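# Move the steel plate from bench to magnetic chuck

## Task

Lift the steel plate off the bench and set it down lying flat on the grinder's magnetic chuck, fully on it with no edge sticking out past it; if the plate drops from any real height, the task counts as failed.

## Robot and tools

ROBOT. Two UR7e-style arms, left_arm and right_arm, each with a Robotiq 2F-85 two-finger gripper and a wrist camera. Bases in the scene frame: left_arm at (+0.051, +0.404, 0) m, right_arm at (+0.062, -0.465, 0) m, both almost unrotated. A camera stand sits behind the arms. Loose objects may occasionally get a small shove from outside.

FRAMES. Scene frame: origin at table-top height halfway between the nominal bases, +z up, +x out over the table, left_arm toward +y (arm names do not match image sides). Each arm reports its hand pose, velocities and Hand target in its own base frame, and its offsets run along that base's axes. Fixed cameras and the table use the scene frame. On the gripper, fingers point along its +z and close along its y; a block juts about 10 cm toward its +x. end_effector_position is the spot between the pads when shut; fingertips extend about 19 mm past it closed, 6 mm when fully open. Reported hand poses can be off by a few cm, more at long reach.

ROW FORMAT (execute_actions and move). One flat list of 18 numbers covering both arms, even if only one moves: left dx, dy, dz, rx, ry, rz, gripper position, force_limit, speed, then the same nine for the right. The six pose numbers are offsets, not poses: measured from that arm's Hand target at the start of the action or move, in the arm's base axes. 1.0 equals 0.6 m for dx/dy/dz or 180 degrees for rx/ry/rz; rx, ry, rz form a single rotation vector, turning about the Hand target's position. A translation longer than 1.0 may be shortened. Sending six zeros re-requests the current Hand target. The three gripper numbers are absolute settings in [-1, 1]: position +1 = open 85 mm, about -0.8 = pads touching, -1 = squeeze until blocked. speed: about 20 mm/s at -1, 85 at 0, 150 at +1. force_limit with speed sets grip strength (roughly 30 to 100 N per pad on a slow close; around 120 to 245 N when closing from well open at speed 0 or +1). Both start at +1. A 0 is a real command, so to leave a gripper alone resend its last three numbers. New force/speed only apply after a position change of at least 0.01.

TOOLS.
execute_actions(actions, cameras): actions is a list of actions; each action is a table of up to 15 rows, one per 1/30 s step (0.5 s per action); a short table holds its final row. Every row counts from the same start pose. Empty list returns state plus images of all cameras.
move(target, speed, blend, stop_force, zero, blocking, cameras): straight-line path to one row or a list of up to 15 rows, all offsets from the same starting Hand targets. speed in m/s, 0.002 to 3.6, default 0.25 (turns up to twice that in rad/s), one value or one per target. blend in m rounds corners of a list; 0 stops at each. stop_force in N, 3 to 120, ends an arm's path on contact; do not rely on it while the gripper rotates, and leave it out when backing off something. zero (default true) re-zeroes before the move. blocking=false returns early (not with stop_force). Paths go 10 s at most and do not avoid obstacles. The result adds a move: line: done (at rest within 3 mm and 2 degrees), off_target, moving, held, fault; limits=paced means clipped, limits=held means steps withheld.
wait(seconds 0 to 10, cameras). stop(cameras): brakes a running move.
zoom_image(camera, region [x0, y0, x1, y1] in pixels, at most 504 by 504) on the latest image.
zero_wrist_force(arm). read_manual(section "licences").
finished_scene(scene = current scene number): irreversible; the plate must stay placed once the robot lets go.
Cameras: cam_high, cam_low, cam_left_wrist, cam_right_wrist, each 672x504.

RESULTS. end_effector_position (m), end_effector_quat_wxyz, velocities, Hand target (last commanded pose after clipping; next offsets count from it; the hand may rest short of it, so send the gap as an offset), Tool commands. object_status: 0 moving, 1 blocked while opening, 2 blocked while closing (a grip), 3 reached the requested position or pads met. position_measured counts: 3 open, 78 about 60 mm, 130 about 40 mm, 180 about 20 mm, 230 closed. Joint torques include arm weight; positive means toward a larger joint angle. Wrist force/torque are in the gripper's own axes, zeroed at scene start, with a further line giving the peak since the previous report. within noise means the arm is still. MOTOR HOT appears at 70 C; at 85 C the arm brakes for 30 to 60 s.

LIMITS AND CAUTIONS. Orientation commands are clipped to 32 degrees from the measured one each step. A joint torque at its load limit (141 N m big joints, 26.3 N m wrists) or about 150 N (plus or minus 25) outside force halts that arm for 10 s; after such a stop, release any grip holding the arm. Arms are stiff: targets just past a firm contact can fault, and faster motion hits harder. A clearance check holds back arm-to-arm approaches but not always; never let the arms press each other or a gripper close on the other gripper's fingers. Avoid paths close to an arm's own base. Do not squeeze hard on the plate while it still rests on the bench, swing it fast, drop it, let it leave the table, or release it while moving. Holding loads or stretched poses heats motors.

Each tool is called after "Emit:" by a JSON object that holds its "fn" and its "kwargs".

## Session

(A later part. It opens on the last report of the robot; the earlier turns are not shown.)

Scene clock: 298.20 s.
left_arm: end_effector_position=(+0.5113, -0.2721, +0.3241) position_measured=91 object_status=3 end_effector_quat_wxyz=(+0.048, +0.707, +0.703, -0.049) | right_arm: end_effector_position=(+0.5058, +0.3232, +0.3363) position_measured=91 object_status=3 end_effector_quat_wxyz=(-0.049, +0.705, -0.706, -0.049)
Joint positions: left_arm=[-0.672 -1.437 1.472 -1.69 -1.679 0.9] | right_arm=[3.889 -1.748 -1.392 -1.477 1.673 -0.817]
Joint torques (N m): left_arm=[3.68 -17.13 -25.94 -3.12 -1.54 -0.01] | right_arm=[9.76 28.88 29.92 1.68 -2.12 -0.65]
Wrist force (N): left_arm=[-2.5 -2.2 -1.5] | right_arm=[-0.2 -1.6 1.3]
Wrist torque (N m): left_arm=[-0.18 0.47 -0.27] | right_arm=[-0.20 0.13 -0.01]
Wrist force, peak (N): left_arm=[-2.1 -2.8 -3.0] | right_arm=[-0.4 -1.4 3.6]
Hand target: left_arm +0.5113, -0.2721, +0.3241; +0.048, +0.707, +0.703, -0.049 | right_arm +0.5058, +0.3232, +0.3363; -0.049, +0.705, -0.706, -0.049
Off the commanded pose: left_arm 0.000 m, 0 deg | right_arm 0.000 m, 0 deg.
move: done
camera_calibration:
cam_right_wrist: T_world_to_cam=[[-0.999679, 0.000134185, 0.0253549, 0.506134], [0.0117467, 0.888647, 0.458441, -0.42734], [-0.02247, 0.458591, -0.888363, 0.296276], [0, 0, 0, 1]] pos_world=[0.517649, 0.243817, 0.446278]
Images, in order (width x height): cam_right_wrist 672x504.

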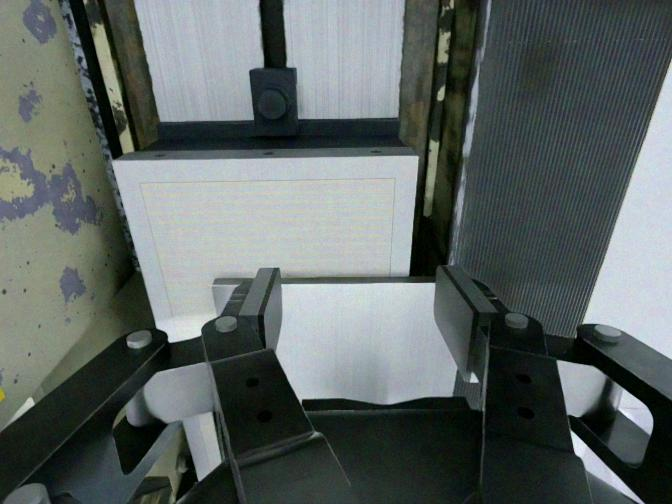

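Emit:
{"fn": "move", "kwargs": {"target": [-0.4,0.25,0.15,0,0,0,0.3,1,0,0,0,0,0,0,0,0.3,1,0], "speed": 0.25}}

Emit:
{"fn": "move", "kwargs": {"target": [0,0,0,0,0,0,0.3,1,0,-0.196,0.218,0,-0.035,0.035,-0.499,0.3,1,0], "speed": 0.5, "cameras": ["cam_high","cam_right_wrist"]}}

Scene clock: 306.23 s.
left_arm: end_effector_position=(+0.2714, -0.1222, +0.4141) position_measured=91 object_status=3 end_effector_quat_wxyz=(+0.048, +0.708, +0.703, -0.049) | right_arm: end_effector_position=(+0.5058, +0.3232, +0.3363) position_measured=91 object_status=3 end_effector_quat_wxyz=(-0.049, +0.705, -0.706, -0.049)
Joint positions: left_arm=[-0.796 -2.106 1.766 -1.328 -1.667 0.776] | right_arm=[3.889 -1.748 -1.392 -1.477 1.673 -0.817]
Joint torques (N m): left_arm=[11.01 -10.62 -30.51 -1.4 -0.88 0.75] | right_arm=[-10.78 28.14 36.25 1.63 -2.16 -2.99]
Wrist force (N): left_arm=[-2.0 -2.5 -1.3] | right_arm=[-0.6 -1.5 1.4]
Wrist torque (N m): left_arm=[-0.21 0.39 -0.26] | right_arm=[-0.17 0.19 0.00]
Wrist force, peak (N): left_arm=[-0.3 -4.6 -2.6] | right_arm=[-0.5 -1.7 1.4]
Hand target: left_arm +0.2713, -0.1221, +0.4141; +0.048, +0.707, +0.703, -0.049 | right_arm +0.5058, +0.3232, +0.3363; -0.049, +0.705, -0.706, -0.049
Off the commanded pose: left_arm 0.000 m, 0 deg | right_arm 0.000 m, 0 deg.
move: done

Scene clock: 308.40 s.
left_arm: end_effector_position=(+0.2713, -0.1221, +0.4141) position_measured=91 object_status=3 end_effector_quat_wxyz=(+0.048, +0.707, +0.703, -0.049) | right_arm: end_effector_position=(+0.3882, +0.4541, +0.3363) position_measured=91 object_status=3 end_effector_quat_wxyz=(+0.000, +0.000, +1.000, +0.000)
Joint positions: left_arm=[-0.796 -2.106 1.766 -1.328 -1.668 0.776] | right_arm=[4.23 -1.786 -1.316 -1.61 1.572 1.088]
Joint torques (N m): left_arm=[10.62 -11.28 -30.83 -0.76 -1.64 -0.81] | right_arm=[-11.42 48.87 16.14 4.35 -2.07 2.67]
Wrist force (N): left_arm=[-2.2 -2.3 -1.3] | right_arm=[-0.9 -1.6 1.5]
Wrist torque (N m): left_arm=[-0.19 0.43 -0.26] | right_arm=[-0.19 0.20 0.03]
Wrist force, peak (N): left_arm=[-2.3 -2.5 -1.5] | right_arm=[0.3 -1.9 1.5]
Hand target: left_arm +0.2713, -0.1221, +0.4141; +0.048, +0.707, +0.703, -0.049 | right_arm +0.3882, +0.4540, +0.3363; +0.000, +0.000, +1.000, +0.000
Off the commanded pose: left_arm 0.000 m, 0 deg | right_arm 0.000 m, 0 deg.
move: done
camera_calibration:
cam_right_wrist: T_world_to_cam=[[0.0026942, 0.99968, 0.0251624, -0.454465], [0.943997, -0.0108447, 0.329775, -0.452402], [0.329942, 0.0228647, -0.943724, 0.313328], [0, 0, 0, 1]] pos_world=[0.32491, 0.442249, 0.456322]
Images, in order (width x height): cam_high 672x504, cam_right_wrist 672x504.

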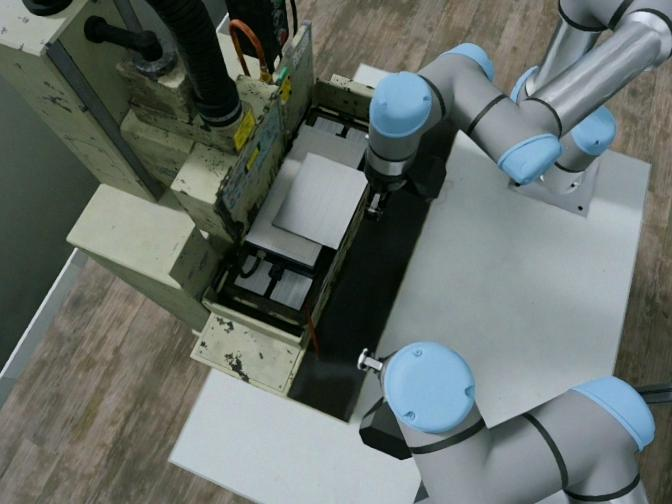

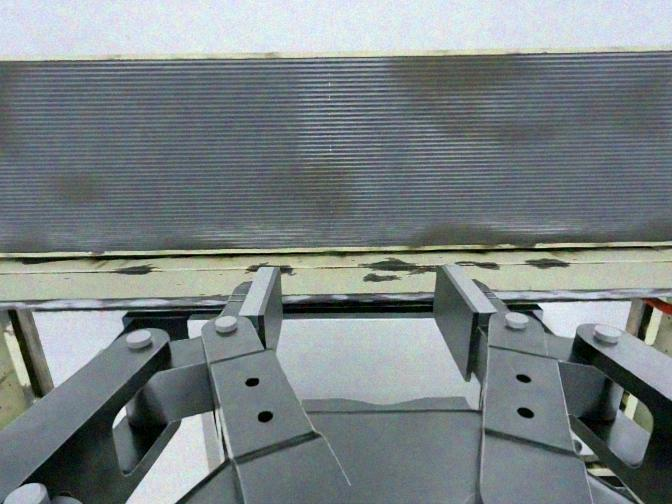

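Emit:
{"fn": "move", "kwargs": {"target": [0,0,0,0,0,0,0.3,1,0,0,0,-0.1238,0,0,0,0.3,1,0], "speed": 0.12}}

Emit:
{"fn": "move", "kwargs": {"target": [0,0,0,0,0,0,0.3,1,0,0.1037,0,0,0,0,0,0.3,1,0], "speed": 0.03}}

Emit:
{"fn": "move", "kwargs": {"target": [[0,0,0,0,0,0,0.3,1,0,-0.04,0,0,0,0,0,0.3,1,0],[0,0,0,0,0,0,0.3,1,0,-0.04,0,0.2,0,0,0,0.3,1,0],[0,0,0,0,0,0,0.3,1,0,-0.1,0,0.25,0,0,0,0.3,1,0]], "speed": 0.2, "cameras": ["cam_high","cam_right_wrist"]}}

Scene clock: 325.90 s.
left_arm: end_effector_position=(+0.2713, -0.1221, +0.4141) position_measured=91 object_status=3 end_effector_quat_wxyz=(+0.048, +0.707, +0.703, -0.049) | right_arm: end_effector_position=(+0.3882, +0.4540, +0.2620) position_measured=91 object_status=3 end_effector_quat_wxyz=(+0.000, +0.000, +1.000, +0.000)
Joint positions: left_arm=[-0.796 -2.106 1.766 -1.328 -1.668 0.776] | right_arm=[4.23 -1.796 -1.494 -1.423 1.572 1.088]
Joint torques (N m): left_arm=[11.1 -12.21 -31.7 -0.78 -1.62 -0.95] | right_arm=[-7.29 49.11 27.77 3.27 0.02 1.75]
Wrist force (N): left_arm=[-2.1 -2.6 -1.3] | right_arm=[-1.1 -1.4 0.9]
Wrist torque (N m): left_arm=[-0.24 0.42 -0.26] | right_arm=[-0.16 0.21 0.00]
Wrist force, peak (N): left_arm=[-2.2 -2.5 -1.7] | right_arm=[-0.6 -1.1 3.2]
Hand target: left_arm +0.2713, -0.1221, +0.4141; +0.048, +0.707, +0.703, -0.049 | right_arm +0.3882, +0.4540, +0.2620; +0.000, +0.000, +1.000, +0.000
Off the commanded pose: left_arm 0.000 m, 0 deg | right_arm 0.000 m, 0 deg.
move: done

Scene clock: 328.23 s.
left_arm: end_effector_position=(+0.2713, -0.1221, +0.4141) position_measured=91 object_status=3 end_effector_quat_wxyz=(+0.048, +0.707, +0.703, -0.049) | right_arm: end_effector_position=(+0.4507, +0.4539, +0.2620) position_measured=91 object_status=3 end_effector_quat_wxyz=(+0.000, +0.000, +1.000, +0.000)
Joint positions: left_arm=[-0.796 -2.106 1.766 -1.328 -1.668 0.776] | right_arm=[4.14 -1.898 -1.362 -1.453 1.572 0.999]
Joint torques (N m): left_arm=[11.25 -12.39 -31.45 -0.87 -1.46 -0.9] | right_arm=[10.93 54.85 14.82 3.99 -1.43 1.88]
Wrist force (N): left_arm=[-1.9 -2.3 -1.3] | right_arm=[4.0 -0.3 0.5]
Wrist torque (N m): left_arm=[-0.18 0.38 -0.26] | right_arm=[-0.17 0.12 0.04]
Wrist force, peak (N): left_arm=[-2.4 -2.5 -1.3] | right_arm=[9.2 -2.5 -0.1]
Hand target: left_arm +0.2713, -0.1221, +0.4141; +0.048, +0.707, +0.703, -0.049 | right_arm +0.4504, +0.4540, +0.2620; +0.000, +0.000, +1.000, +0.000
Off the commanded pose: left_arm 0.000 m, 0 deg | right_arm 0.000 m, 0 deg.
move: done

Scene clock: 330.47 s.
left_arm: end_effector_position=(+0.2713, -0.1221, +0.4141) position_measured=91 object_status=3 end_effector_quat_wxyz=(+0.048, +0.707, +0.703, -0.049) | right_arm: end_effector_position=(+0.3905, +0.4541, +0.4120) position_measured=91 object_status=3 end_effector_quat_wxyz=(+0.000, +0.000, +1.000, +0.000)
Joint positions: left_arm=[-0.796 -2.106 1.766 -1.328 -1.668 0.776] | right_arm=[4.226 -1.817 -1.082 -1.813 1.572 1.085]
Joint torques (N m): left_arm=[10.84 -10.38 -30.87 -0.9 -1.27 -0.9] | right_arm=[-4.25 40.62 16.3 2.31 -2.39 -2.31]
Wrist force (N): left_arm=[-2.2 -2.5 -1.2] | right_arm=[-1.0 -1.2 1.1]
Wrist torque (N m): left_arm=[-0.22 0.43 -0.26] | right_arm=[-0.13 0.19 0.03]
Wrist force, peak (N): left_arm=[-2.1 -2.5 -1.6] | right_arm=[-3.3 -1.2 3.3]
Hand target: left_arm +0.2713, -0.1221, +0.4141; +0.048, +0.707, +0.703, -0.049 | right_arm +0.3904, +0.4540, +0.4120; +0.000, +0.000, +1.000, +0.000
Off the commanded pose: left_arm 0.000 m, 0 deg | right_arm 0.000 m, 0 deg.
move: done
camera_calibration:
cam_right_wrist: T_world_to_cam=[[0.0032555, 0.999673, 0.0253643, -0.456564], [0.943932, -0.0114455, 0.329943, -0.479338], [0.330125, 0.022868, -0.94366, 0.383916], [0, 0, 0, 1]] pos_world=[0.327208, 0.44215, 0.532021]
Images, in order (width x height): cam_high 672x504, cam_right_wrist 672x504.

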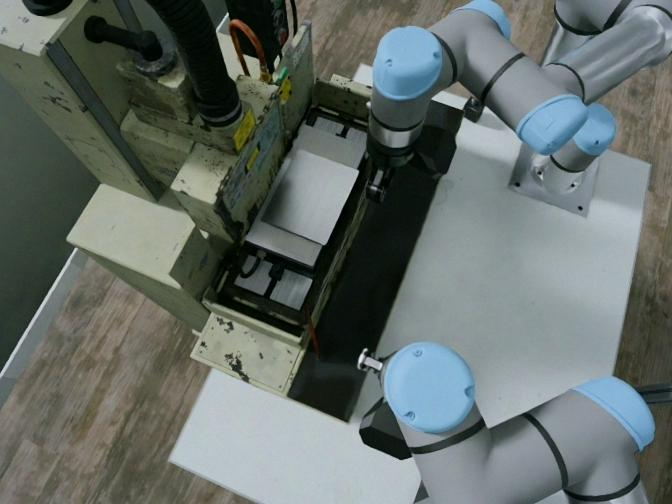

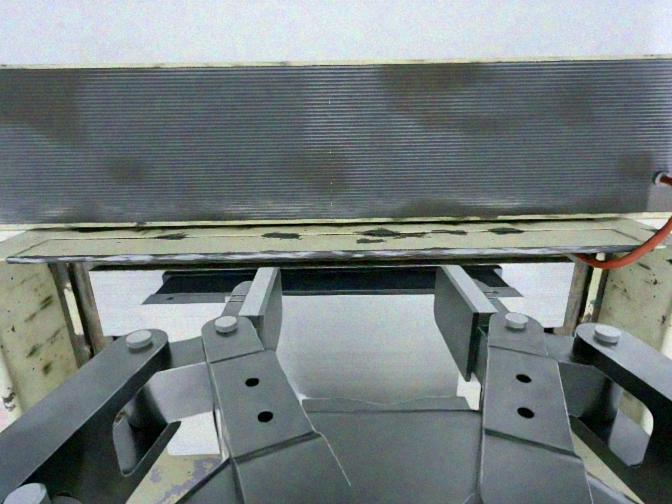

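Emit:
{"fn": "zoom_image", "kwargs": {"camera": "cam_high", "region": [225, 105, 405, 285]}}

Emit:
{"fn": "move", "kwargs": {"target": [0,0,0,0,0,0,0.3,1,0,0.1,0,0.05,0,0,0,0.3,1,0], "speed": 0.15, "cameras": ["cam_right_wrist","cam_high"]}}

Emit:
{"fn": "zoom_image", "kwargs": {"camera": "cam_right_wrist", "region": [80, 160, 580, 400]}}

Scaled by 2.800 from the camera's 672x504 image, which has a finer 960x720 frame.

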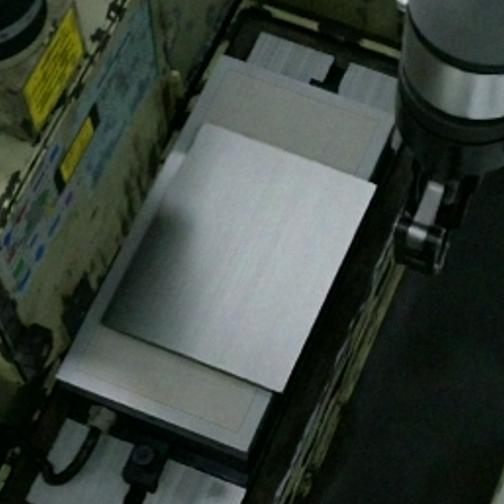

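Scene clock: 344.23 s.
left_arm: end_effector_position=(+0.2713, -0.1221, +0.4141) position_measured=91 object_status=3 end_effector_quat_wxyz=(+0.048, +0.707, +0.703, -0.049) | right_arm: end_effector_position=(+0.4505, +0.4539, +0.4420) position_measured=91 object_status=3 end_effector_quat_wxyz=(+0.000, +0.000, +1.000, +0.000)
Joint positions: left_arm=[-0.796 -2.106 1.766 -1.328 -1.668 0.776] | right_arm=[4.14 -1.958 -0.81 -1.944 1.572 0.999]
Joint torques (N m): left_arm=[12.13 -11.71 -30 -1.04 -1.74 -0.65] | right_arm=[8.75 43.35 31.46 2.94 2.4 2.36]
Wrist force (N): left_arm=[-2.1 -2.4 -1.3] | right_arm=[-0.6 -1.3 1.2]
Wrist torque (N m): left_arm=[-0.20 0.41 -0.26] | right_arm=[-0.17 0.15 -0.05]
Wrist force, peak (N): left_arm=[-2.3 -2.6 -1.3] | right_arm=[1.7 -1.4 2.4]
Hand target: left_arm +0.2713, -0.1221, +0.4141; +0.048, +0.707, +0.703, -0.049 | right_arm +0.4504, +0.4540, +0.4420; +0.000, +0.000, +1.000, +0.000
Off the commanded pose: left_arm 0.000 m, 0 deg | right_arm 0.000 m, 0 deg.
move: done
camera_calibration:
cam_right_wrist: T_world_to_cam=[[0.00332383, 0.999678, 0.0251757, -0.457444], [0.943962, -0.0114456, 0.329856, -0.545836], [0.330038, 0.0226685, -0.943695, 0.392561], [0, 0, 0, 1]] pos_world=[0.387209, 0.44215, 0.562022]
Images, in order (width x height): cam_high 672x504, cam_right_wrist 672x504.

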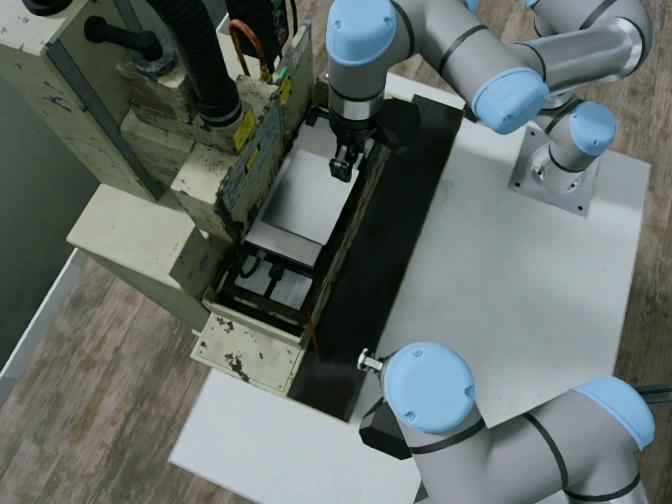

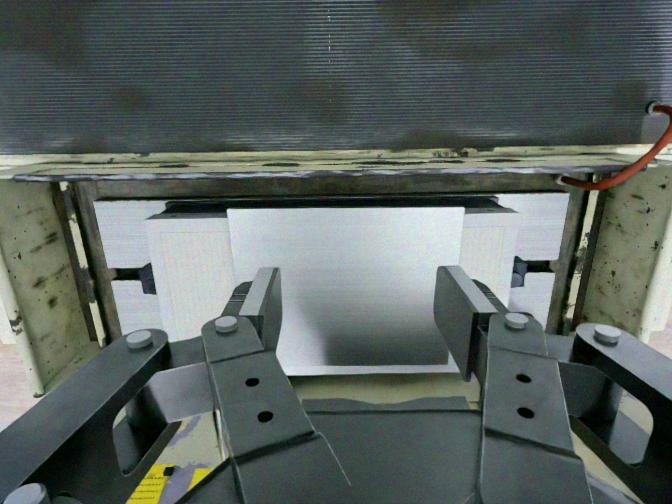

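Scaled by 1.008 from the camera's 672x504 image, which has a finer 960x720 frame.

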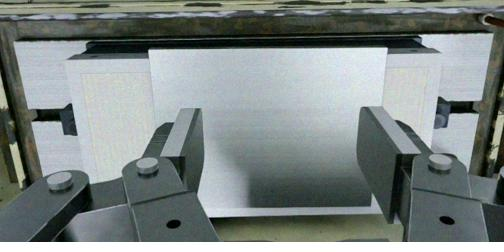

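Emit:
{"fn": "zoom_image", "kwargs": {"camera": "cam_right_wrist", "region": [130, 190, 290, 270]}}

Emit:
{"fn": "zoom_image", "kwargs": {"camera": "cam_right_wrist", "region": [400, 190, 560, 270]}}

Scaled by 3.150 from the camera's 672x504 image, which has a finer 960x720 frame.

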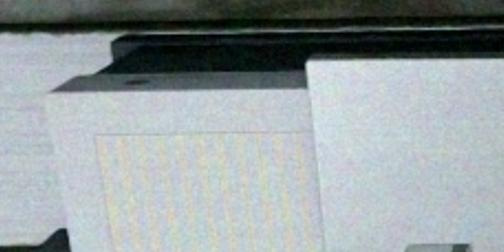

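Scaled by 3.150 from the camera's 672x504 image, which has a finer 960x720 frame.

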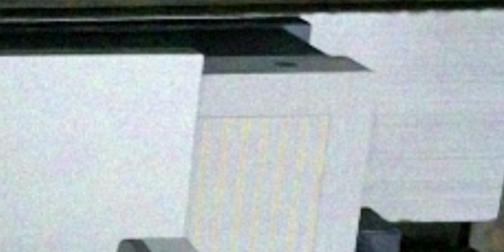

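Emit:
{"fn": "move", "kwargs": {"target": [[0,0,0,0,0,0,0.3,1,0,-0.1,0.008,-0.1,0,0,0.0039,0.3,1,0],[0,0,0,0,0,0,0.3,1,0,-0.07,0.008,-0.3,0,0,0.0039,0.3,1,0],[0,0,0,0,0,0,0.3,1,0,-0.02,0.008,-0.3,0,0,0.0039,0.3,1,0],[0,0,0,0,0,0,0.3,1,0,0.015,0.008,-0.3,0,0,0.0039,0.3,1,0],[0,0,0,0,0,0,0.3,1,0,-0.02,0.008,-0.3,0,0,0.0039,0.3,1,0],[0,0,0,0,0,0,0.3,1,0,0,0,0,0,0,0,0.3,1,0]], "speed": [0.2,0.15,0.08,0.02,0.05,0.2], "cameras": ["cam_right_wrist"]}}

Emit:
{"fn": "zoom_image", "kwargs": {"camera": "cam_right_wrist", "region": [130, 190, 290, 270]}}

Emit:
{"fn": "zoom_image", "kwargs": {"camera": "cam_right_wrist", "region": [400, 190, 560, 270]}}

Scene clock: 369.97 s.
left_arm: end_effector_position=(+0.2713, -0.1221, +0.4141) position_measured=91 object_status=3 end_effector_quat_wxyz=(+0.048, +0.707, +0.703, -0.049) | right_arm: end_effector_position=(+0.4505, +0.4539, +0.4419) position_measured=91 object_status=3 end_effector_quat_wxyz=(+0.000, +0.000, +1.000, +0.000)
Joint positions: left_arm=[-0.796 -2.106 1.766 -1.328 -1.668 0.776] | right_arm=[4.14 -1.958 -0.81 -1.944 1.572 0.999]
Joint torques (N m): left_arm=[9.87 -11.62 -30.54 -0.85 -1.37 -0.86] | right_arm=[6.86 53.61 34.36 1.61 2.62 -1.99]
Wrist force (N): left_arm=[-2.2 -1.9 -1.3] | right_arm=[-0.8 -1.5 1.4]
Wrist torque (N m): left_arm=[-0.13 0.43 -0.26] | right_arm=[-0.19 0.18 0.04]
Wrist force, peak (N): left_arm=[-2.3 -2.5 -1.8] | right_arm=[7.1 -2.0 -0.2]
Hand target: left_arm +0.2713, -0.1221, +0.4141; +0.048, +0.707, +0.703, -0.049 | right_arm +0.4504, +0.4540, +0.4420; +0.000, +0.000, +1.000, +0.000
Off the commanded pose: left_arm 0.000 m, 0 deg | right_arm 0.000 m, 0 deg.
move: done
camera_calibration:
cam_right_wrist: T_world_to_cam=[[0.00335903, 0.99968, 0.0250821, -0.457404], [0.943961, -0.011448, 0.329857, -0.545896], [0.330039, 0.0225686, -0.943698, 0.392479], [0, 0, 0, 1]] pos_world=[0.387308, 0.442151, 0.561922]
Images, in order (width x height): cam_right_wrist 672x504.

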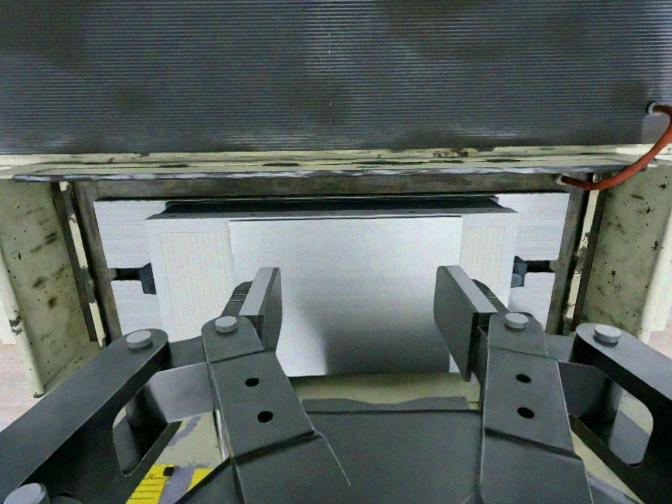

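Scaled by 3.150 from the camera's 672x504 image, which has a finer 960x720 frame.

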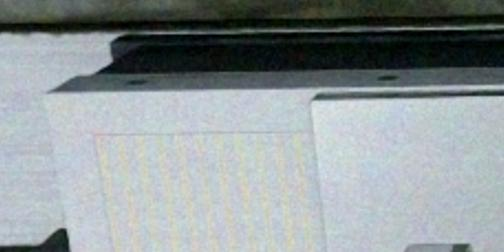

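Scaled by 3.150 from the camera's 672x504 image, which has a finer 960x720 frame.

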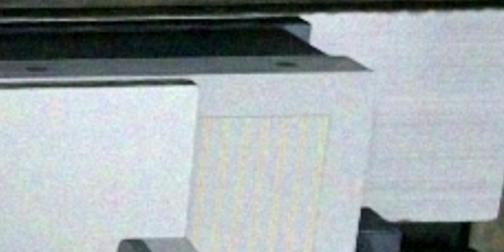

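Emit:
{"fn": "move", "kwargs": {"target": [0,0,0,0,0,0,0.3,1,0,-0.15,0,0.05,0,0,0,0.3,1,0], "speed": 0.25, "cameras": ["cam_high"]}}

Emit:
{"fn": "zoom_image", "kwargs": {"camera": "cam_high", "region": [235, 115, 375, 275]}}

Emit:
{"fn": "zoom_image", "kwargs": {"camera": "cam_high", "region": [250, 140, 310, 200]}}

Emit:
{"fn": "zoom_image", "kwargs": {"camera": "cam_high", "region": [240, 190, 340, 270]}}

Scene clock: 378.10 s.
left_arm: end_effector_position=(+0.2713, -0.1221, +0.4141) position_measured=91 object_status=3 end_effector_quat_wxyz=(+0.048, +0.707, +0.703, -0.049) | right_arm: end_effector_position=(+0.3605, +0.4540, +0.4719) position_measured=91 object_status=3 end_effector_quat_wxyz=(+0.000, +0.000, +1.000, +0.000)
Joint positions: left_arm=[-0.796 -2.106 1.766 -1.328 -1.668 0.776] | right_arm=[4.273 -1.818 -0.919 -1.975 1.572 1.132]
Joint torques (N m): left_arm=[12.17 -10.87 -30.97 -1.12 -1.4 -0.76] | right_arm=[2.25 43.17 33.54 3.6 -2.26 -1.39]
Wrist force (N): left_arm=[-1.7 -2.3 -1.2] | right_arm=[-1.1 -1.1 1.4]
Wrist torque (N m): left_arm=[-0.19 0.35 -0.25] | right_arm=[-0.13 0.22 0.03]
Wrist force, peak (N): left_arm=[-2.0 -2.6 -1.5] | right_arm=[-4.0 -1.0 2.3]
Hand target: left_arm +0.2713, -0.1221, +0.4141; +0.048, +0.707, +0.703, -0.049 | right_arm +0.3604, +0.4540, +0.4720; +0.000, +0.000, +1.000, +0.000
Off the commanded pose: left_arm 0.000 m, 0 deg | right_arm 0.000 m, 0 deg.
move: done
Images, in order (width x height): cam_high 672x504.

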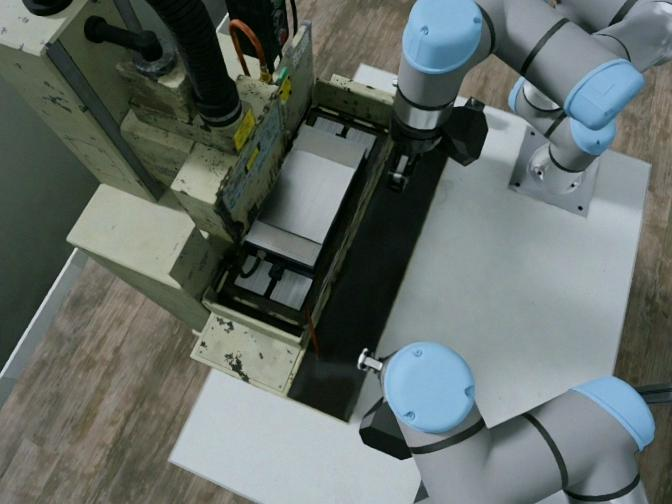

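Scaled by 3.150 from the camera's 672x504 image, which has a finer 960x720 frame.

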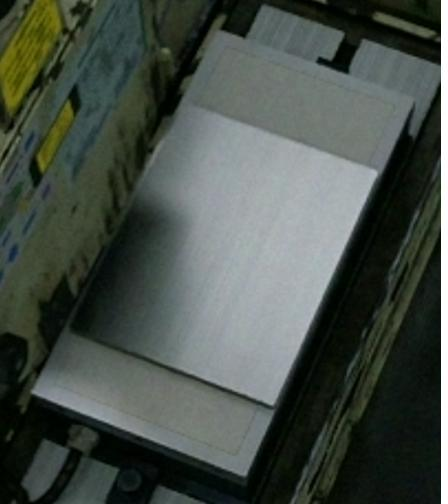

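Scaled by 8.400 from the camera's 672x504 image, which has a finer 960x720 frame.

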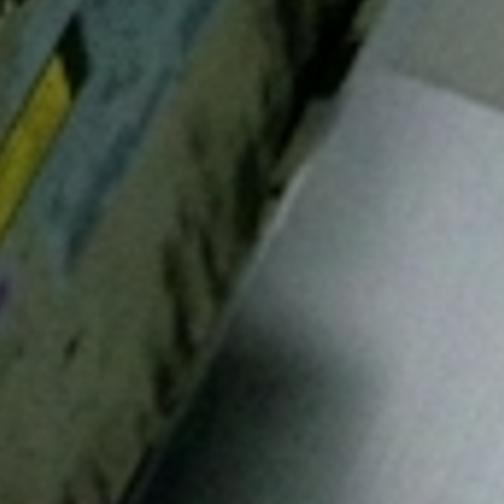

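Scaled by 5.040 from the camera's 672x504 image, which has a finer 960x720 frame.

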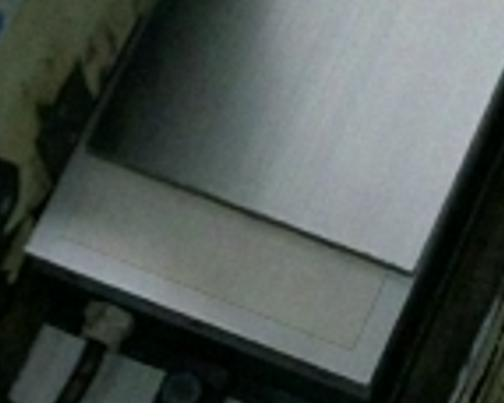

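Emit:
{"fn": "move", "kwargs": {"target": [0,0,0,0,0,0,0.3,1,0,0.2,0.17,0.05,0,0,0,0.3,1,0], "speed": 0.25, "cameras": ["cam_right_wrist"]}}

Emit:
{"fn": "zoom_image", "kwargs": {"camera": "cam_right_wrist", "region": [60, 250, 300, 450]}}

Scene clock: 385.40 s.
left_arm: end_effector_position=(+0.2713, -0.1221, +0.4141) position_measured=91 object_status=3 end_effector_quat_wxyz=(+0.048, +0.707, +0.703, -0.049) | right_arm: end_effector_position=(+0.4798, +0.5551, +0.5010) position_measured=91 object_status=3 end_effector_quat_wxyz=(+0.051, +0.000, +0.997, +0.065) end_effector_velocity=(+0.001, +0.000, +0.002) end_effector_angular_velocity=(+0.006, -0.002, -0.001)
Joint positions: left_arm=[-0.796 -2.106 1.766 -1.328 -1.668 0.776] | right_arm=[4.191 -2.343 -0.035 -2.17 1.548 1.048]
Joint velocities: left_arm=[within noise] | right_arm=[-0.001 0.001 0.001 0.005 0.001 0]
Joint torques (N m): left_arm=[11.3 -11.6 -29.61 -1 -1.53 -0.78] | right_arm=[13 49.2 18.7 4.31 2.51 2.98]
Wrist force (N): left_arm=[-2.0 -2.2 -1.3] | right_arm=[-0.9 -1.2 1.4]
Wrist torque (N m): left_arm=[-0.16 0.40 -0.26] | right_arm=[-0.11 0.25 -0.03]
Wrist force, peak (N): left_arm=[-2.2 -2.5 -1.4] | right_arm=[1.6 -3.1 1.4]
Hand target: left_arm +0.2713, -0.1221, +0.4141; +0.048, +0.707, +0.703, -0.049 | right_arm +0.4804, +0.5560, +0.5020; +0.000, +0.000, +1.000, +0.000
Off the commanded pose: left_arm 0.000 m, 0 deg | right_arm 0.002 m, 10 deg.
elbow stopped short (right arm): the move would have taken joint 3 (elbow) straighter than the controller allows.
elbow read too straight (right arm): the controller reads joint 3 (elbow) straighter than it allows; while it does, the hand can move without a command.
move: off_target (right_arm)
camera_calibration:
cam_right_wrist: T_world_to_cam=[[-0.00592141, 0.987892, 0.155029, -0.614195], [0.905201, -0.0605857, 0.420644, -0.591462], [0.424944, 0.142823, -0.893882, 0.299091], [0, 0, 0, 1]] pos_world=[0.404658, 0.528207, 0.611365]
Images, in order (width x height): cam_right_wrist 672x504.

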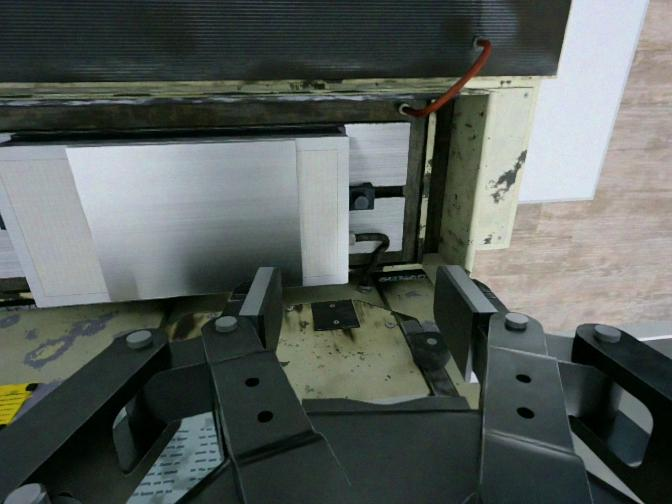

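Scaled by 2.100 from the camera's 672x504 image, which has a finer 960x720 frame.

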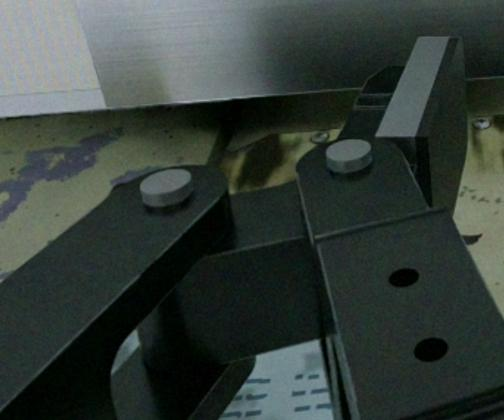

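Great view of far edge.

Emit:
{"fn": "zoom_image", "kwargs": {"camera": "cam_right_wrist", "region": [50, 260, 170, 320]}}

Emit:
{"fn": "zoom_image", "kwargs": {"camera": "cam_right_wrist", "region": [240, 120, 360, 180]}}

Emit:
{"fn": "zoom_image", "kwargs": {"camera": "cam_right_wrist", "region": [250, 250, 370, 310]}}

Scaled by 4.200 from the camera's 672x504 image, which has a finer 960x720 frame.

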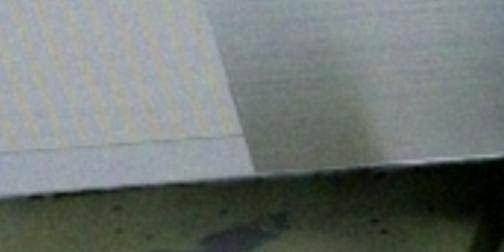

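Scaled by 4.200 from the camera's 672x504 image, which has a finer 960x720 frame.

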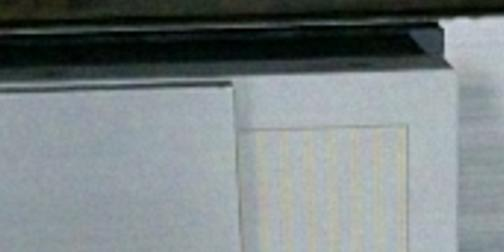

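Scaled by 4.200 from the camera's 672x504 image, which has a finer 960x720 frame.

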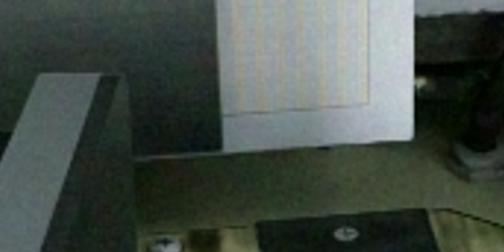

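Emit:
{"fn": "finished_scene", "kwargs": {"scene": 2}}

The scene is finished: the task was done.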